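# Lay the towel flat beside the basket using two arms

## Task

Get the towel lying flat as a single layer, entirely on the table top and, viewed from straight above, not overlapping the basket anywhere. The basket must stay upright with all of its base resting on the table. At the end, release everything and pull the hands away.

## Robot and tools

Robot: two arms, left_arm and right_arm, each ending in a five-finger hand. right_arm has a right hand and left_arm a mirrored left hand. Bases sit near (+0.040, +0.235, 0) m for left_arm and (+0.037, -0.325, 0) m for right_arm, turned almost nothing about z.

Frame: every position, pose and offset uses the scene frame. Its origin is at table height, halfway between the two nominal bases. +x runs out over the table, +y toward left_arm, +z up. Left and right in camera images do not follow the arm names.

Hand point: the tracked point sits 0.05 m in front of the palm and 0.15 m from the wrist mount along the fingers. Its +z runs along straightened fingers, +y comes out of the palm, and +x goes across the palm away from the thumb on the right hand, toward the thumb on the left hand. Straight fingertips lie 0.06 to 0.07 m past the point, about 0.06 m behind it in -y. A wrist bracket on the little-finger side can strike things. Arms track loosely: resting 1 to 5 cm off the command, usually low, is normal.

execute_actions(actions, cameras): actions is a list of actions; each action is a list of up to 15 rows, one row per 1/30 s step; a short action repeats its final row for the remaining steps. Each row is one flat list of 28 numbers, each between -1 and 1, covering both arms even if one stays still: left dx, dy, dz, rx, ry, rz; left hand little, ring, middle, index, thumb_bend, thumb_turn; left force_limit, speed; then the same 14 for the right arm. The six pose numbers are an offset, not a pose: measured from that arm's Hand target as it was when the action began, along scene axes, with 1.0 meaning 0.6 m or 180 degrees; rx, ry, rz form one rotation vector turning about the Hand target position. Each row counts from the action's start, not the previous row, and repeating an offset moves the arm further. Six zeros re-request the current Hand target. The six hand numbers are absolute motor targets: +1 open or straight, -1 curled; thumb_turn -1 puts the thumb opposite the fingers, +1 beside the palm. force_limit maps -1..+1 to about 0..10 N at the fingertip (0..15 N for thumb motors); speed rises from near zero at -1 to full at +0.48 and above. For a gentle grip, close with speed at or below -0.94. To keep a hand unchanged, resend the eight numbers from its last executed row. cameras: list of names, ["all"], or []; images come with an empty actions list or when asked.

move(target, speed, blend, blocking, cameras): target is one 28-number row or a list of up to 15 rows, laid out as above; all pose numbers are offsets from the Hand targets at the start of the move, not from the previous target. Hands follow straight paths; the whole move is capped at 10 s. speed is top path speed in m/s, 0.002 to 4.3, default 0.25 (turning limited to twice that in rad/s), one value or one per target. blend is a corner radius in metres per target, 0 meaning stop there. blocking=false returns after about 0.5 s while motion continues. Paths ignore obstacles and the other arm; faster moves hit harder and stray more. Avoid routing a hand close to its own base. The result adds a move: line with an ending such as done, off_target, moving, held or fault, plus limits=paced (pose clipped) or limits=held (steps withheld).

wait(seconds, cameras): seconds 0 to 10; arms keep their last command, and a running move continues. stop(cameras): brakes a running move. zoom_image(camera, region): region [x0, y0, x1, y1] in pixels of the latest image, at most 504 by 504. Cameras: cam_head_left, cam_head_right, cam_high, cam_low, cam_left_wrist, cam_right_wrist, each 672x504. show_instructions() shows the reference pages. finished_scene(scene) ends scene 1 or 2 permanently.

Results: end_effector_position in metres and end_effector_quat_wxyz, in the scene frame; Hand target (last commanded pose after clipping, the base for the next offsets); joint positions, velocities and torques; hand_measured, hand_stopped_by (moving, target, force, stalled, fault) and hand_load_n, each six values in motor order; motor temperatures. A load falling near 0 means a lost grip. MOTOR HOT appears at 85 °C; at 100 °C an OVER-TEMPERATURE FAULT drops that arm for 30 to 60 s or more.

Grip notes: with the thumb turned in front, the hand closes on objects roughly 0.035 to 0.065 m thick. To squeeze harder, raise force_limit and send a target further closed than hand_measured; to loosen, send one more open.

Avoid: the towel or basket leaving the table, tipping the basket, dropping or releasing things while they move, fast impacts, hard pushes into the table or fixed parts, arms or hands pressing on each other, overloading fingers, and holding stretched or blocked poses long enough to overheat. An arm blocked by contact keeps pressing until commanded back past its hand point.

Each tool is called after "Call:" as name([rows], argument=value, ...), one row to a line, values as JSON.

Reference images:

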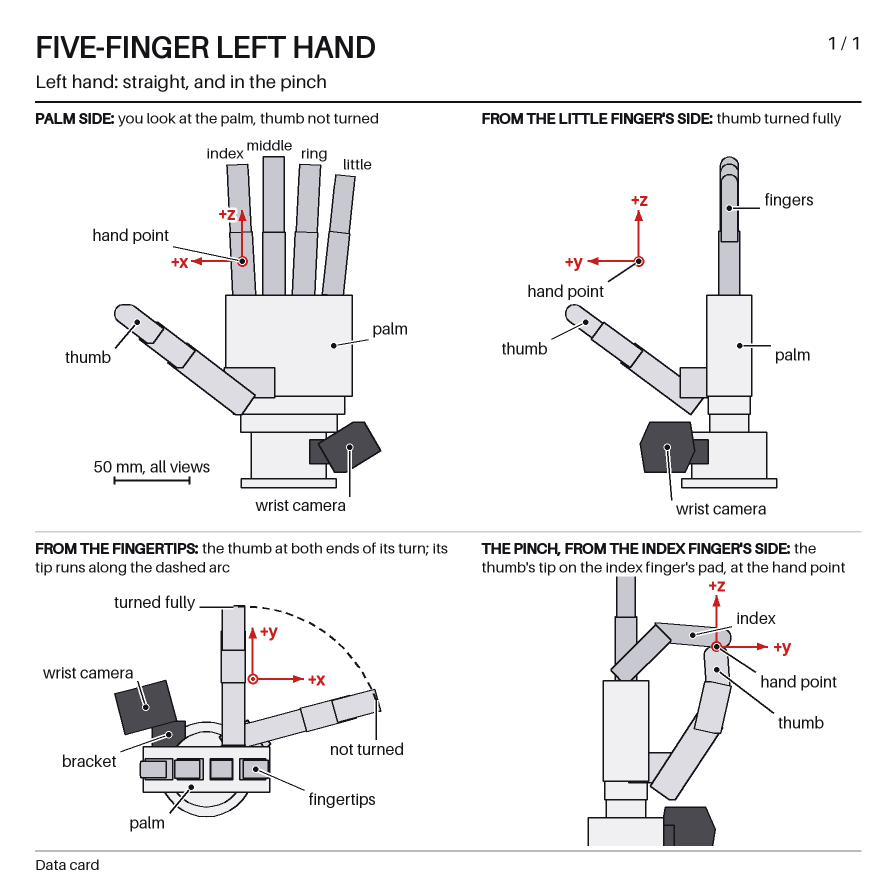

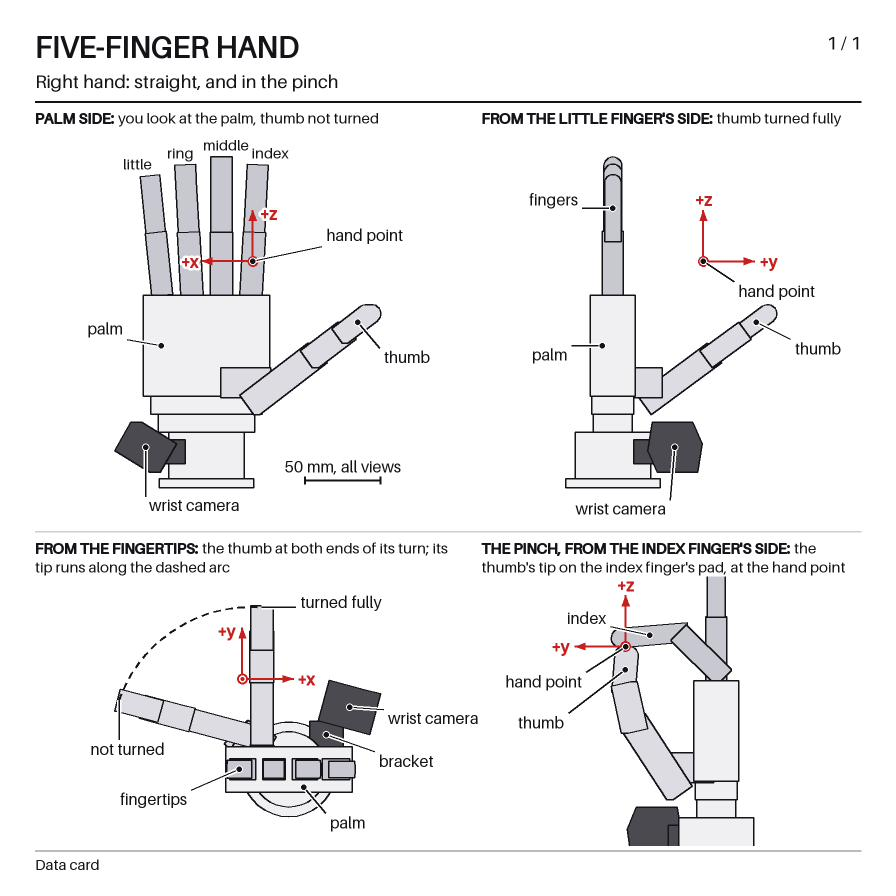

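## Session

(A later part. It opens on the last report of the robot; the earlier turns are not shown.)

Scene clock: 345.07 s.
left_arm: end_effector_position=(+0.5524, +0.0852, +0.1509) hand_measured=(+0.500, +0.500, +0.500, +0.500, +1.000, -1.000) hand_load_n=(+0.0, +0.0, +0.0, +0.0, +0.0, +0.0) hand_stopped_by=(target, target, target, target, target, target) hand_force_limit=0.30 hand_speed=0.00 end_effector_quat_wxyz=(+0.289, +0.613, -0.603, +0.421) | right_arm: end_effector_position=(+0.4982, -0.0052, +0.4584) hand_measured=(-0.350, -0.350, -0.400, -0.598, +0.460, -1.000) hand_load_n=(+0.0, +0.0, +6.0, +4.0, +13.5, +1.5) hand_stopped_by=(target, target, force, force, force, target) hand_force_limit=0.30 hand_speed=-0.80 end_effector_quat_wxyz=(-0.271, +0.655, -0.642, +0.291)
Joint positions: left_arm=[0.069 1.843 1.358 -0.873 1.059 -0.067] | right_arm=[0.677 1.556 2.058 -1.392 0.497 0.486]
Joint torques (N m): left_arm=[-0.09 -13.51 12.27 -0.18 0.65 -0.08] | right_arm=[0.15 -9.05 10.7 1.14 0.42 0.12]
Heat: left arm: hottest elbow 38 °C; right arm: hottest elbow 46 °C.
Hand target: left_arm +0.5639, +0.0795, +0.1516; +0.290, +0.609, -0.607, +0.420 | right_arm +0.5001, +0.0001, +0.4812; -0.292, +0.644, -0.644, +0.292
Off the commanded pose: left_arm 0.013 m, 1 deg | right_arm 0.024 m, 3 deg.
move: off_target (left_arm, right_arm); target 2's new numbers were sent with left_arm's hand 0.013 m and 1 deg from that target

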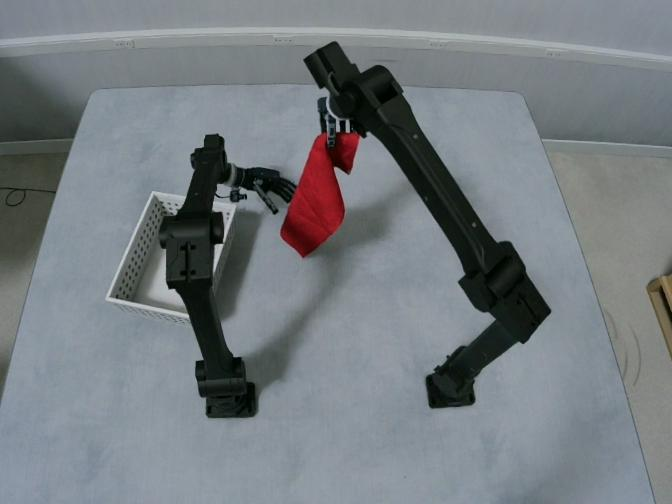

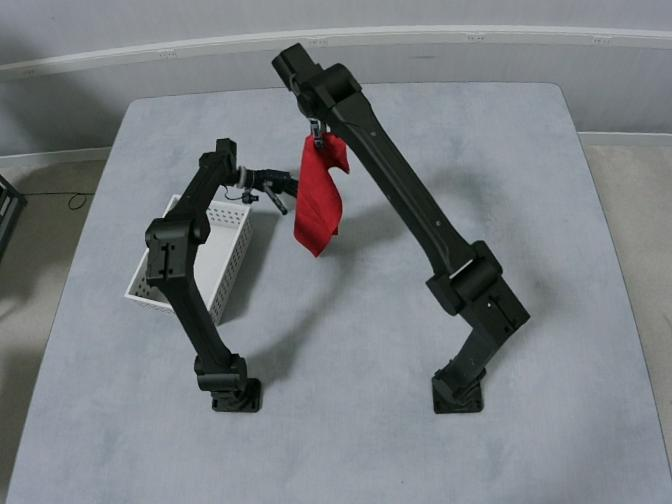

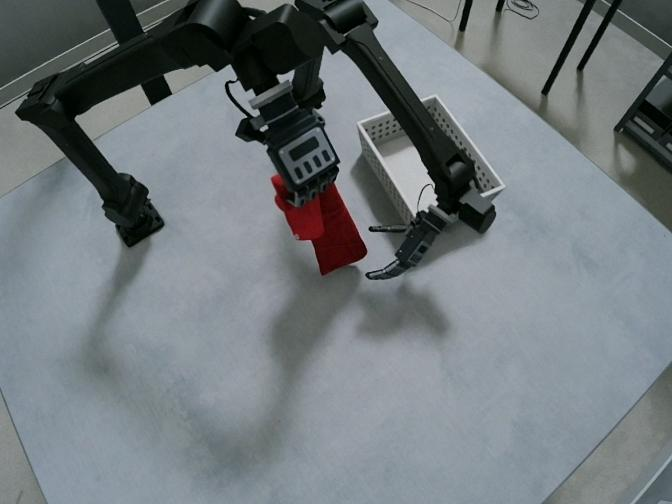

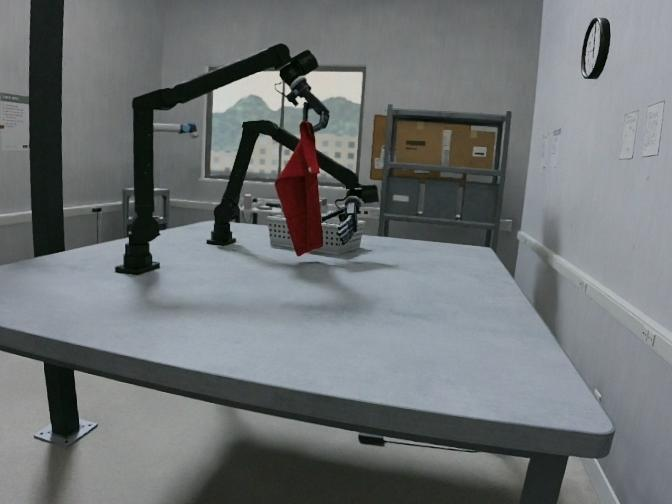

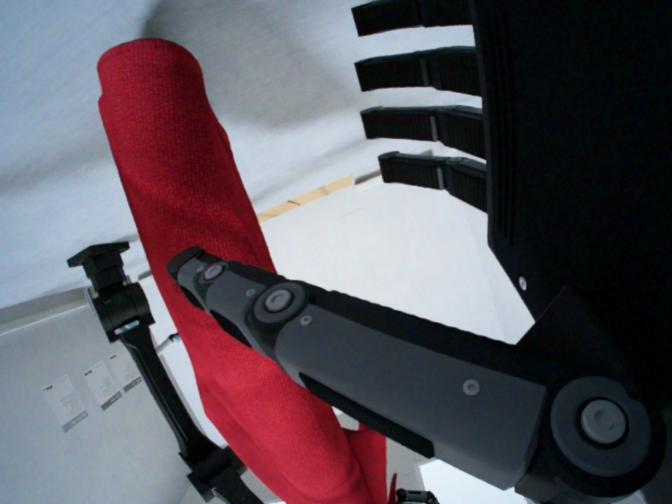

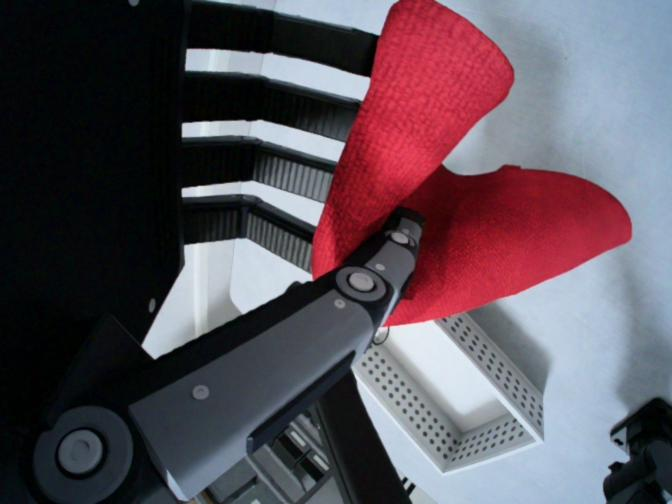

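Call:
move(target=[0.0185, -0.1325, -0.0333, 0, 0, 0, 0.5, 0.5, 0.5, 0.5, 1, -1, 0.3, 0, 0, -0.1333, 0.05, 0, 0, 0, -0.35, -0.35, -0.6, -0.6, 0.05, -1, 0.3, -0.8], speed=0.1, cameras=["all"])

Call:
zoom_image(camera="cam_high", region=[230, 160, 430, 310])

Call:
zoom_image(camera="cam_head_left", region=[250, 100, 420, 280])

Scene clock: 352.73 s.
left_arm: end_effector_position=(+0.5729, +0.0043, +0.1438) hand_measured=(+0.500, +0.500, +0.500, +0.500, +1.000, -1.000) hand_load_n=(+0.0, +0.0, +0.0, +0.0, +0.0, -0.5) hand_stopped_by=(target, target, target, target, target, target) hand_force_limit=0.30 hand_speed=0.00 end_effector_quat_wxyz=(+0.286, +0.605, -0.609, +0.426) | right_arm: end_effector_position=(+0.5036, -0.0738, +0.4853) hand_measured=(-0.350, -0.350, -0.400, -0.598, +0.460, -1.000) hand_load_n=(+0.0, +0.0, +6.0, +3.5, +13.5, +1.5) hand_stopped_by=(target, target, force, force, force, target) hand_force_limit=0.30 hand_speed=-0.80 end_effector_quat_wxyz=(-0.272, +0.652, -0.647, +0.286)
Joint positions: left_arm=[-0.077 1.868 1.358 -0.605 1.016 -0.324] | right_arm=[0.54 1.49 2.058 -1.412 0.401 0.387]
Joint torques (N m): left_arm=[0.79 -15.03 8.83 0.96 0.44 -0.1] | right_arm=[-0.85 -9.64 9.46 1.2 0.19 -0.11]
Heat: left arm: hottest elbow 38 °C; right arm: hottest elbow 45 °C.
Hand target: left_arm +0.5751, +0.0001, +0.1316; +0.290, +0.609, -0.607, +0.420 | right_arm +0.5000, -0.0798, +0.5113; -0.292, +0.644, -0.644, +0.292
Off the commanded pose: left_arm 0.013 m, 1 deg | right_arm 0.027 m, 3 deg.
move: off_target (left_arm, right_arm)

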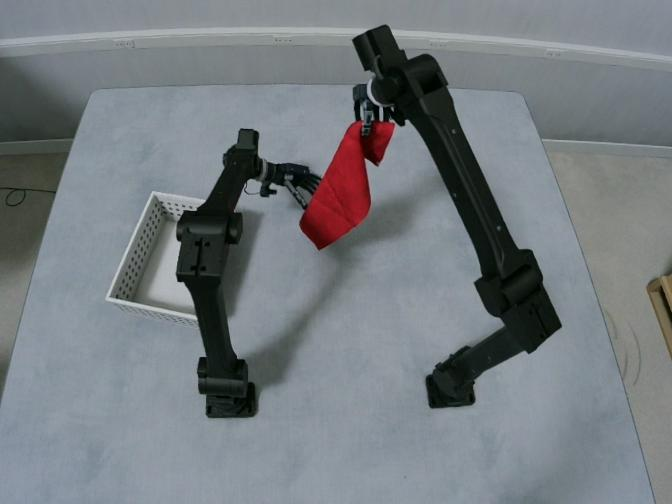

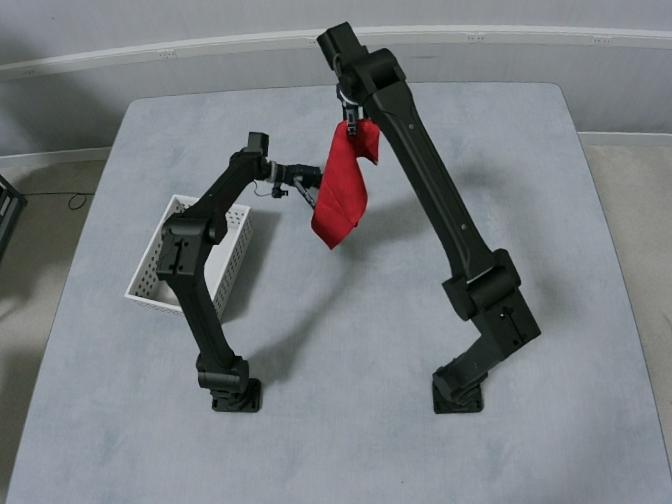

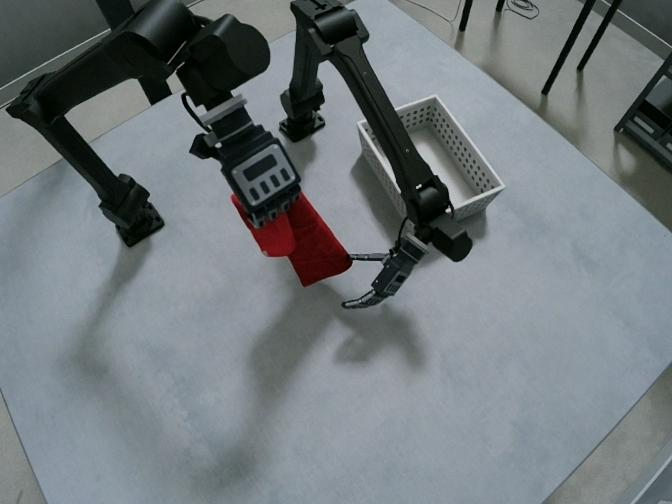

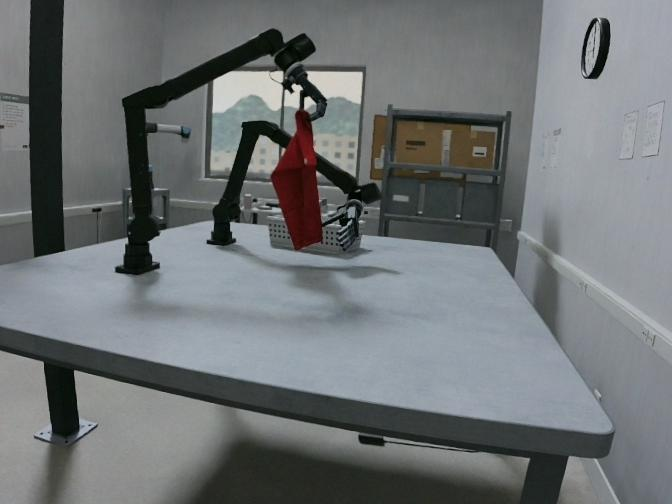

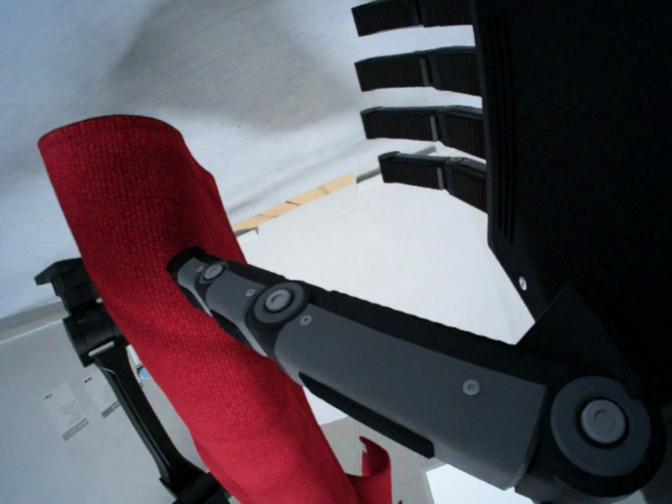

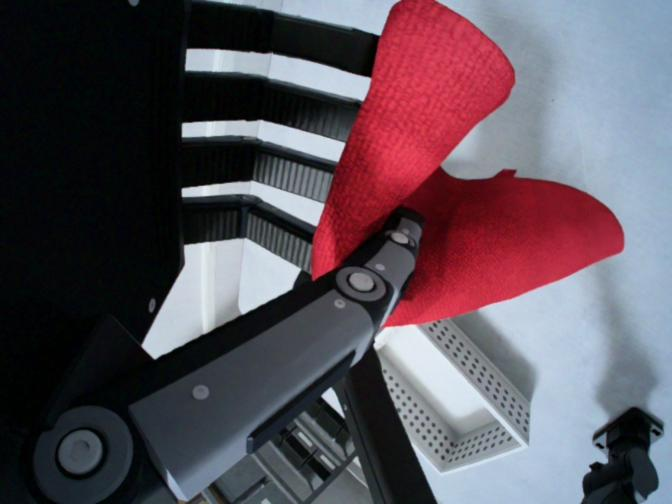

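Scaled by 2.520 from the camera's 672x504 image, which has a finer 960x720 frame.

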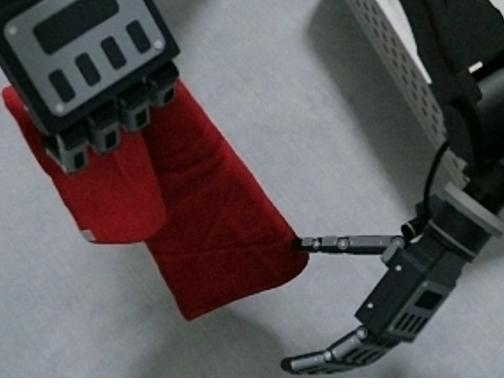

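Scaled by 2.800 from the camera's 672x504 image, which has a finer 960x720 frame.

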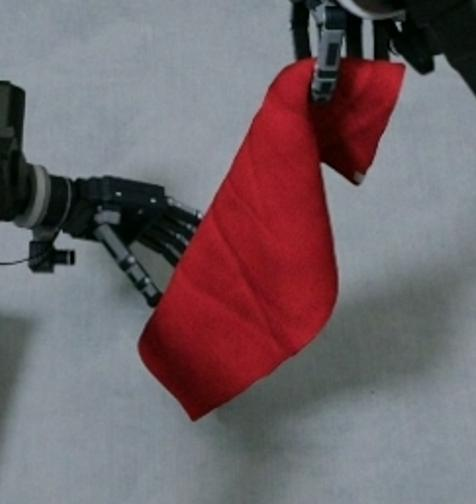

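Call:
move([
  [0, 0.0415, -0.01, 0, 0, 0, 0.5, 0.5, 0.5, 0.5, 1, -1, 0.3, 0, 0, 0, 0, 0, 0, 0, -0.35, -0.35, -0.6, -0.6, 0.05, -1, 0.3, -0.8],
  [-0.08, 0.0415, -0.01, 0, 0, 0, 0.5, 0.5, 0.5, 0.5, 1, -1, 0.3, 0, 0, 0, 0, 0, 0, 0, -0.35, -0.35, -0.6, -0.6, 0.05, -1, 0.3, -0.8],
], speed=0.1, cameras=["cam_left_wrist", "cam_high", "cam_low"])

Call:
zoom_image(camera="cam_high", region=[230, 160, 430, 310])

Call:
zoom_image(camera="cam_low", region=[250, 100, 400, 270])

Scene clock: 359.40 s.
left_arm: end_effector_position=(+0.5275, +0.0232, +0.1263) hand_measured=(+0.500, +0.500, +0.500, +0.500, +1.000, -1.000) hand_load_n=(+0.0, -0.5, +0.0, +0.0, +0.0, +0.0) hand_stopped_by=(target, target, target, target, target, target) hand_force_limit=0.30 hand_speed=0.00 end_effector_quat_wxyz=(+0.294, +0.611, -0.606, +0.416) | right_arm: end_effector_position=(+0.5036, -0.0738, +0.4853) hand_measured=(-0.350, -0.350, -0.400, -0.598, +0.460, -1.000) hand_load_n=(+0.0, +0.0, +6.0, +3.5, +13.5, +1.5) hand_stopped_by=(target, target, force, force, force, target) hand_force_limit=0.30 hand_speed=-0.80 end_effector_quat_wxyz=(-0.272, +0.652, -0.647, +0.286)
Joint positions: left_arm=[-0.048 1.803 1.213 -0.603 1.027 -0.267] | right_arm=[0.54 1.49 2.058 -1.412 0.401 0.386]
Joint torques (N m): left_arm=[1.2 -15.33 7.25 0.87 0.63 0.01] | right_arm=[-0.79 -9.64 9.47 1.21 0.2 -0.11]
Heat: left arm: hottest elbow 38 °C; right arm: hottest elbow 45 °C.
Hand target: left_arm +0.5271, +0.0251, +0.1256; +0.290, +0.609, -0.607, +0.420 | right_arm +0.5000, -0.0798, +0.5113; -0.292, +0.644, -0.644, +0.292
Off the commanded pose: left_arm 0.002 m, 1 deg | right_arm 0.027 m, 3 deg.
move: off_target (right_arm)
Images, in order (width x height): cam_high 672x504, cam_low 672x504, cam_left_wrist 672x504.

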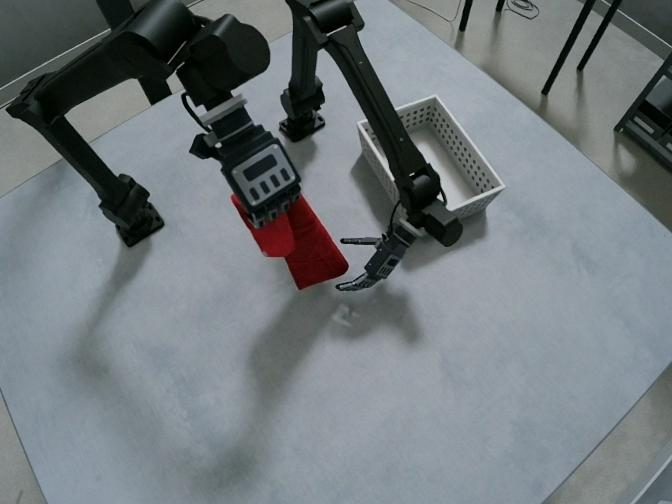

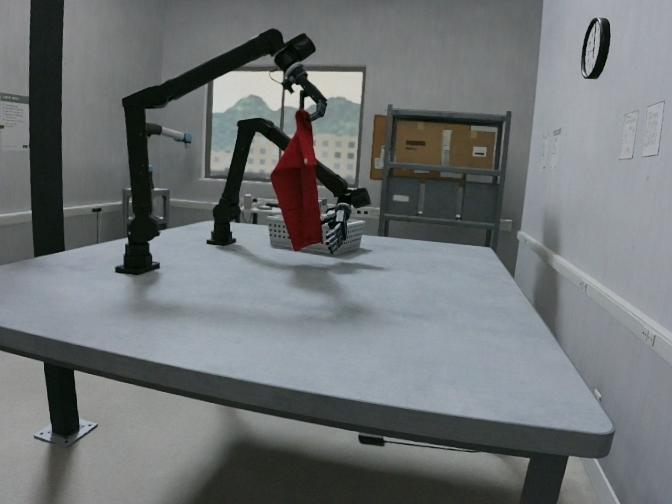

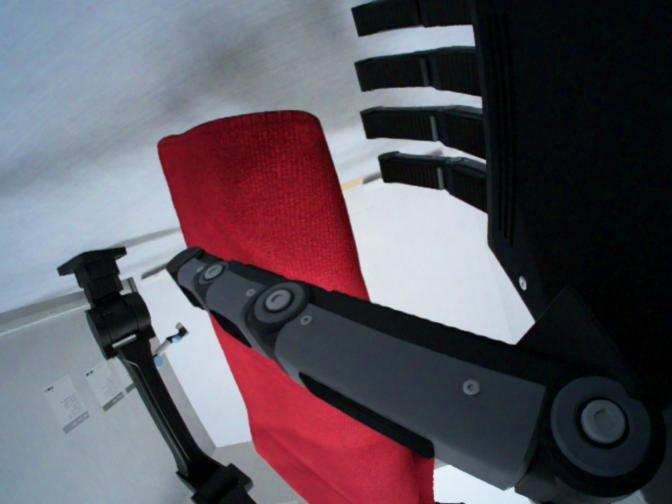

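Scaled by 2.520 from the camera's 672x504 image, which has a finer 960x720 frame.

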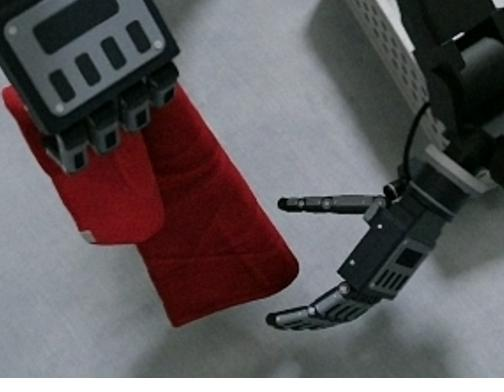

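Scaled by 2.965 from the camera's 672x504 image, which has a finer 960x720 frame.

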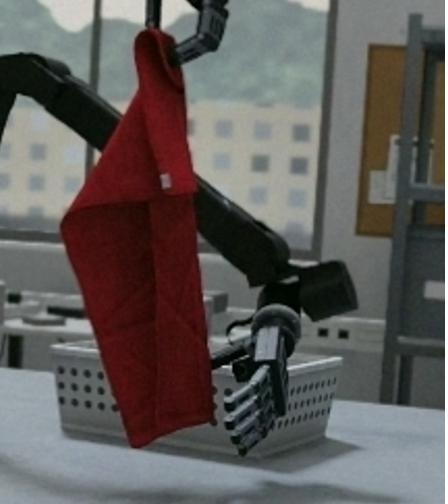

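Call:
move(target=[-0.045, 0.008, -0.012, 0, 0, 0, 0.5, 0.5, 0.5, 0.5, 1, -1, 0.3, 0, 0, 0, 0, 0, 0, 0, -0.35, -0.35, -0.6, -0.6, 0.05, -1, 0.3, -0.8], speed=0.08, cameras=["cam_left_wrist", "cam_high"])

Call:
zoom_image(camera="cam_high", region=[230, 160, 430, 310])

Scene clock: 361.57 s.
left_arm: end_effector_position=(+0.4995, +0.0246, +0.1174) hand_measured=(+0.500, +0.500, +0.500, +0.500, +1.000, -1.000) hand_load_n=(+0.0, +0.0, +0.0, +0.0, +0.0, -0.5) hand_stopped_by=(target, target, target, target, target, target) hand_force_limit=0.30 hand_speed=0.00 end_effector_quat_wxyz=(+0.297, +0.611, -0.607, +0.413) | right_arm: end_effector_position=(+0.5036, -0.0738, +0.4853) hand_measured=(-0.350, -0.350, -0.400, -0.598, +0.460, -1.000) hand_load_n=(+0.0, +0.0, +6.0, +3.5, +13.0, +1.5) hand_stopped_by=(target, target, force, force, force, target) hand_force_limit=0.30 hand_speed=-0.80 end_effector_quat_wxyz=(-0.272, +0.652, -0.647, +0.286)
Joint positions: left_arm=[-0.048 1.761 1.123 -0.571 1.028 -0.258] | right_arm=[0.54 1.49 2.058 -1.412 0.401 0.386]
Joint torques (N m): left_arm=[2.55 -14.27 6.95 0.83 0.76 0.04] | right_arm=[-0.85 -9.7 9.46 1.18 0.19 -0.11]
Heat: left arm: hottest elbow 38 °C; right arm: hottest elbow 45 °C.
Hand target: left_arm +0.5000, +0.0298, +0.1184; +0.290, +0.609, -0.607, +0.420 | right_arm +0.5000, -0.0798, +0.5113; -0.292, +0.644, -0.644, +0.292
Off the commanded pose: left_arm 0.005 m, 1 deg | right_arm 0.027 m, 3 deg.
move: off_target (right_arm)
Images, in order (width x height): cam_high 672x504, cam_left_wrist 672x504.

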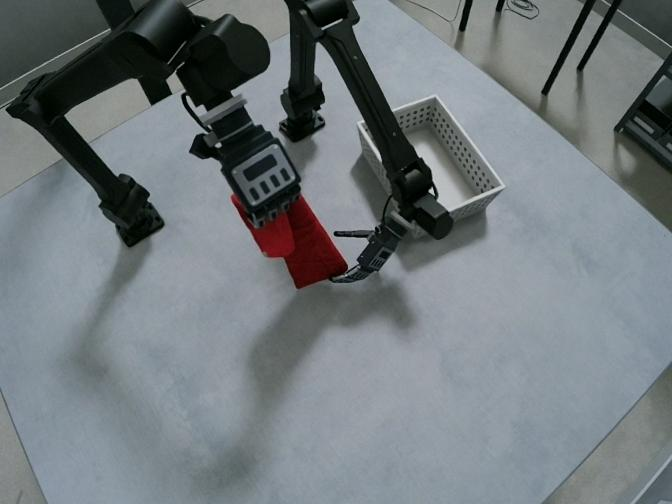

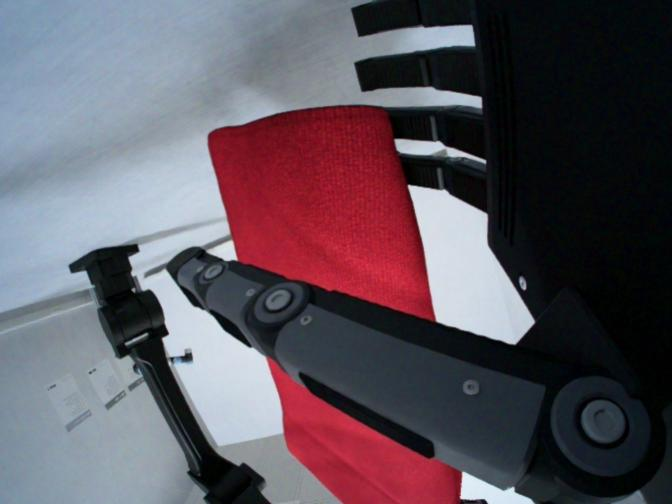

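Scaled by 2.520 from the camera's 672x504 image, which has a finer 960x720 frame.

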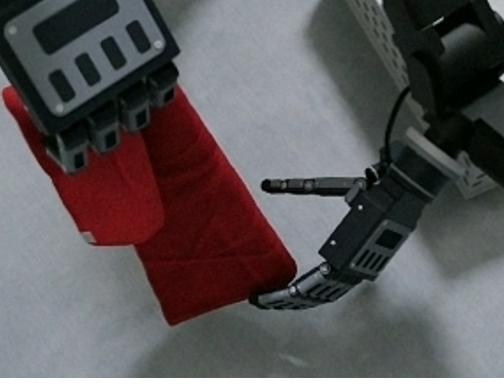

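Call:
move(target=[0.002, 0.010, -0.024, 0, 0, 0, 0.4, 0.4, 0.4, 0.4, 1, -1, 0.3, 0, 0, 0, 0, 0, 0, 0, -0.35, -0.35, -0.6, -0.6, 0.05, -1, 0.3, -0.8], speed=0.08, cameras=["cam_left_wrist", "cam_high"])

Call:
zoom_image(camera="cam_high", region=[230, 160, 430, 310])

Scene clock: 364.37 s.
left_arm: end_effector_position=(+0.5007, +0.0304, +0.1149) hand_measured=(+0.400, +0.400, +0.400, +0.400, +1.000, -1.000) hand_load_n=(+0.0, +0.0, +0.0, +0.0, +0.0, -0.5) hand_stopped_by=(target, target, target, target, target, target) hand_force_limit=0.30 hand_speed=0.00 end_effector_quat_wxyz=(+0.289, +0.606, -0.610, +0.421) | right_arm: end_effector_position=(+0.5036, -0.0738, +0.4853) hand_measured=(-0.350, -0.350, -0.400, -0.598, +0.460, -1.000) hand_load_n=(+0.0, +0.0, +6.0, +3.5, +13.5, +1.5) hand_stopped_by=(target, target, force, force, force, target) hand_force_limit=0.30 hand_speed=-0.80 end_effector_quat_wxyz=(-0.272, +0.652, -0.647, +0.286)
Joint positions: left_arm=[-0.036 1.761 1.116 -0.556 1.032 -0.237] | right_arm=[0.54 1.49 2.058 -1.412 0.401 0.386]
Joint torques (N m): left_arm=[2.37 -12.75 6.99 0.81 0.74 0.07] | right_arm=[-0.85 -9.64 9.48 1.21 0.2 -0.1]
Heat: left arm: hottest elbow 37 °C; right arm: hottest elbow 45 °C.
Hand target: left_arm +0.5012, +0.0358, +0.1040; +0.290, +0.609, -0.607, +0.420 | right_arm +0.5000, -0.0798, +0.5113; -0.292, +0.644, -0.644, +0.292
Off the commanded pose: left_arm 0.012 m, 1 deg | right_arm 0.027 m, 3 deg.
move: off_target (left_arm, right_arm)
Images, in order (width x height): cam_high 672x504, cam_left_wrist 672x504.

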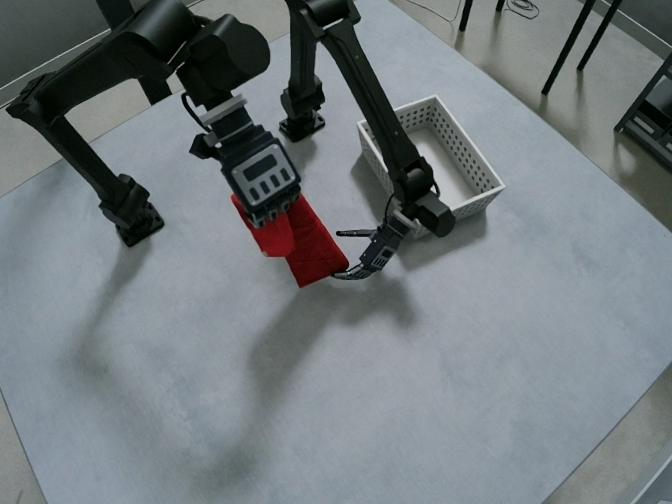

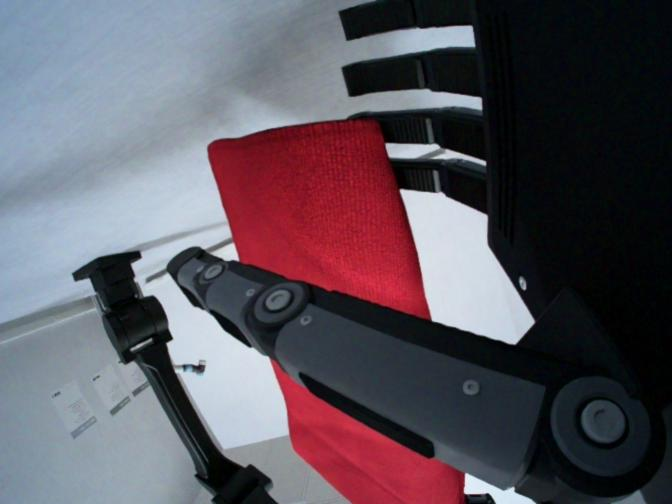

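Scaled by 2.520 from the camera's 672x504 image, which has a finer 960x720 frame.

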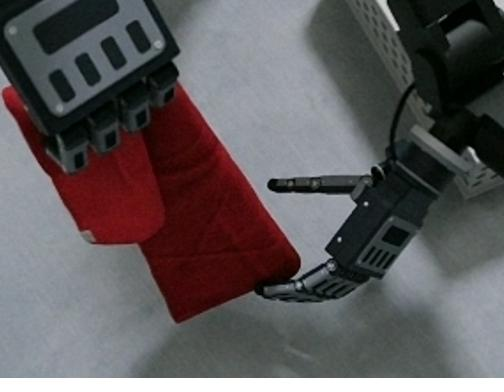

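Call:
move(target=[0, 0, -0.012, 0, 0, 0, 0.1, 0.1, 0, 0, 0.5, -1, 0.3, -0.5, 0, 0, 0, 0, 0, 0, -0.35, -0.35, -0.6, -0.6, 0.05, -1, 0.3, -0.8], speed=0.08, cameras=["cam_left_wrist", "cam_high"])

Call:
zoom_image(camera="cam_high", region=[230, 160, 430, 310])

Scene clock: 366.03 s.
left_arm: end_effector_position=(+0.5008, +0.0304, +0.1091) hand_measured=(+0.100, +0.100, +0.000, +0.000, +0.500, -1.000) hand_load_n=(+0.0, +0.0, +0.0, +0.0, +0.0, +0.0) hand_stopped_by=(target, target, target, target, target, target) hand_force_limit=0.30 hand_speed=-0.50 end_effector_quat_wxyz=(+0.288, +0.605, -0.611, +0.422) | right_arm: end_effector_position=(+0.5036, -0.0738, +0.4853) hand_measured=(-0.350, -0.350, -0.400, -0.598, +0.460, -1.000) hand_load_n=(+0.0, +0.0, +6.0, +3.5, +13.5, +1.5) hand_stopped_by=(target, target, force, force, force, target) hand_force_limit=0.30 hand_speed=-0.80 end_effector_quat_wxyz=(-0.272, +0.652, -0.647, +0.286)
Joint positions: left_arm=[-0.036 1.77 1.11 -0.538 1.032 -0.236] | right_arm=[0.54 1.49 2.058 -1.412 0.401 0.386]
Joint torques (N m): left_arm=[2.67 -12.28 7.08 0.84 0.7 0.04] | right_arm=[-0.73 -9.7 9.44 1.2 0.2 -0.11]
Heat: left arm: hottest elbow 37 °C; right arm: hottest elbow 45 °C.
Hand target: left_arm +0.5013, +0.0358, +0.0968; +0.290, +0.609, -0.607, +0.420 | right_arm +0.5000, -0.0798, +0.5113; -0.292, +0.644, -0.644, +0.292
Off the commanded pose: left_arm 0.013 m, 1 deg | right_arm 0.027 m, 3 deg.
move: off_target (left_arm, right_arm)
Images, in order (width x height): cam_high 672x504, cam_left_wrist 672x504.

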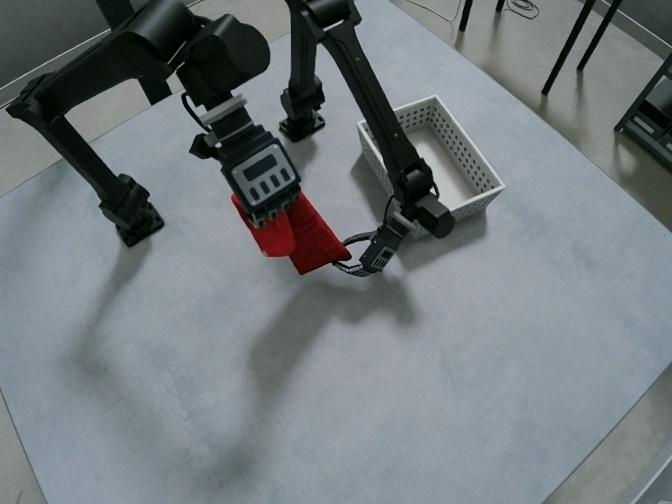

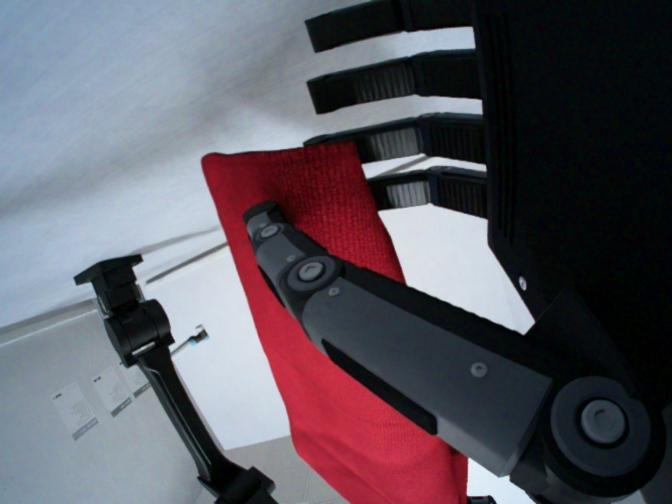

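Scaled by 2.520 from the camera's 672x504 image, which has a finer 960x720 frame.

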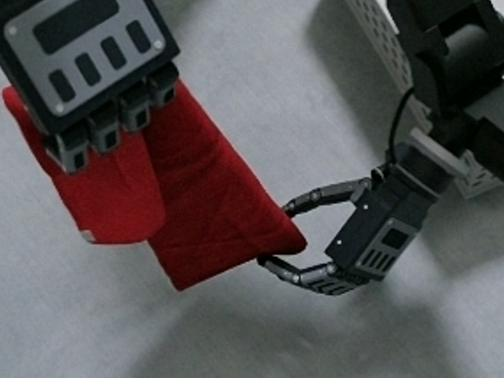

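Call:
move(target=[-0.012, 0, -0.004, 0, 0, 0, -0.3, -0.3, -0.6, -0.6, 0.05, -1, 0.3, -0.8, 0, 0, 0, 0, 0, 0, -0.35, -0.35, -0.6, -0.6, 0.05, -1, 0.3, -0.8], speed=0.08, cameras=["cam_left_wrist", "cam_high", "cam_low"])

Call:
zoom_image(camera="cam_high", region=[230, 160, 430, 310])

Call:
zoom_image(camera="cam_low", region=[250, 100, 400, 270])

Scene clock: 367.97 s.
left_arm: end_effector_position=(+0.4940, +0.0305, +0.1023) hand_measured=(-0.300, -0.300, -0.292, -0.366, +0.338, -1.000) hand_load_n=(+0.0, +0.0, +9.5, +8.5, +14.0, +0.5) hand_stopped_by=(target, target, force, force, force, target) hand_force_limit=0.30 hand_speed=-0.80 end_effector_quat_wxyz=(+0.291, +0.606, -0.610, +0.420) | right_arm: end_effector_position=(+0.5036, -0.0737, +0.4852) hand_measured=(-0.350, -0.350, -0.400, -0.598, +0.460, -1.000) hand_load_n=(+0.0, +0.0, +6.0, +3.5, +13.5, +2.0) hand_stopped_by=(target, target, force, force, force, target) hand_force_limit=0.30 hand_speed=-0.80 end_effector_quat_wxyz=(-0.272, +0.652, -0.647, +0.285)
Joint positions: left_arm=[-0.036 1.77 1.087 -0.524 1.033 -0.236] | right_arm=[0.54 1.49 2.058 -1.412 0.4 0.386]
Joint torques (N m): left_arm=[2.32 -12.75 6.82 0.69 0.66 0.05] | right_arm=[-0.79 -9.64 9.46 1.2 0.2 -0.11]
Heat: left arm: hottest elbow 37 °C; right arm: hottest elbow 45 °C.
Hand target: left_arm +0.4941, +0.0358, +0.0944; +0.290, +0.609, -0.607, +0.420 | right_arm +0.5000, -0.0798, +0.5113; -0.292, +0.644, -0.644, +0.292
Off the commanded pose: left_arm 0.009 m, 0 deg | right_arm 0.027 m, 3 deg.
move: off_target (right_arm)
Images, in order (width x height): cam_high 672x504, cam_low 672x504, cam_left_wrist 672x504.

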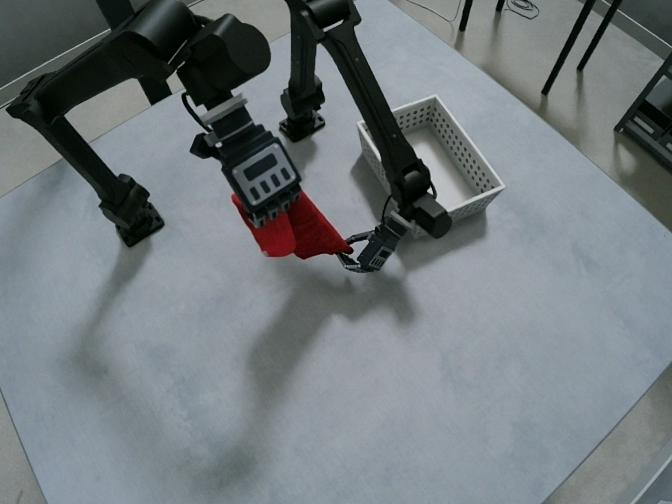

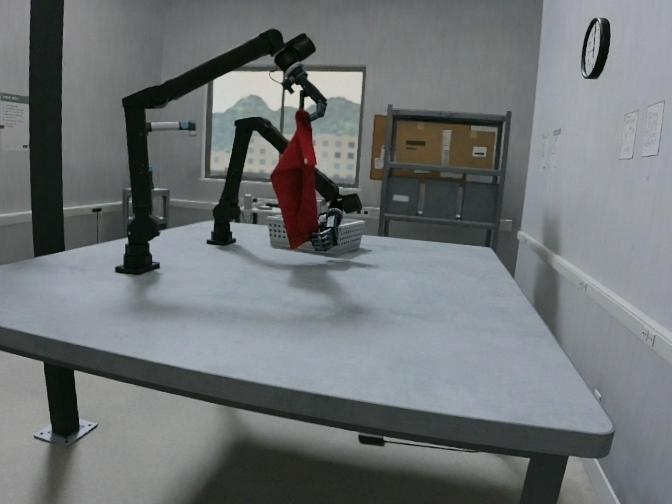

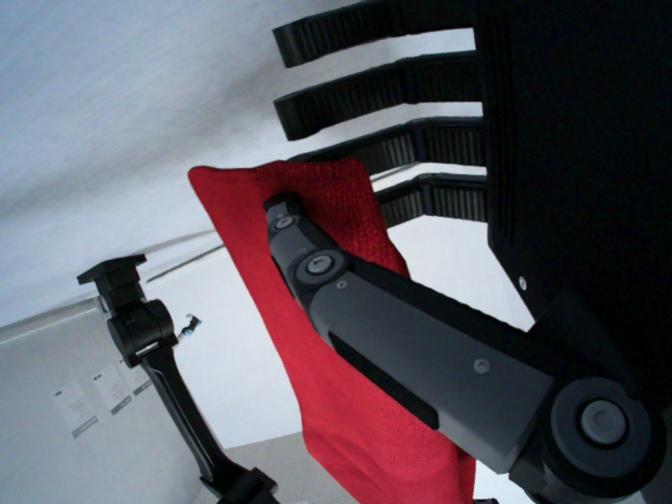

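Scaled by 2.520 from the camera's 672x504 image, which has a finer 960x720 frame.

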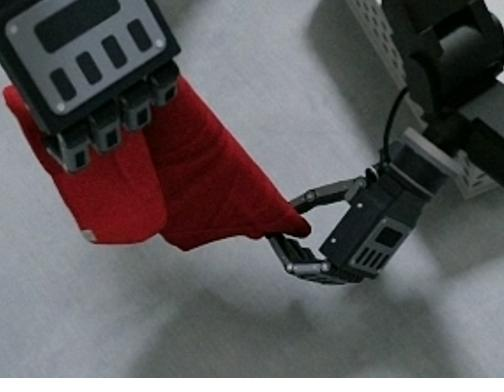

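Scaled by 2.965 from the camera's 672x504 image, which has a finer 960x720 frame.

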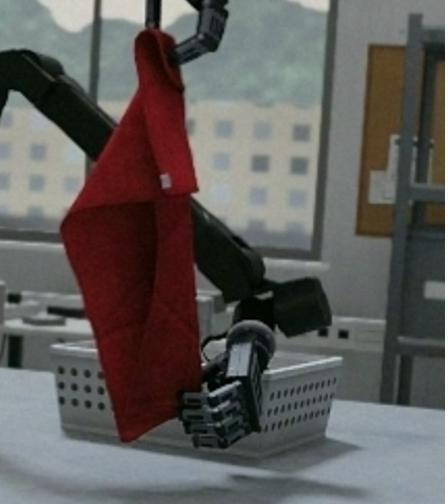

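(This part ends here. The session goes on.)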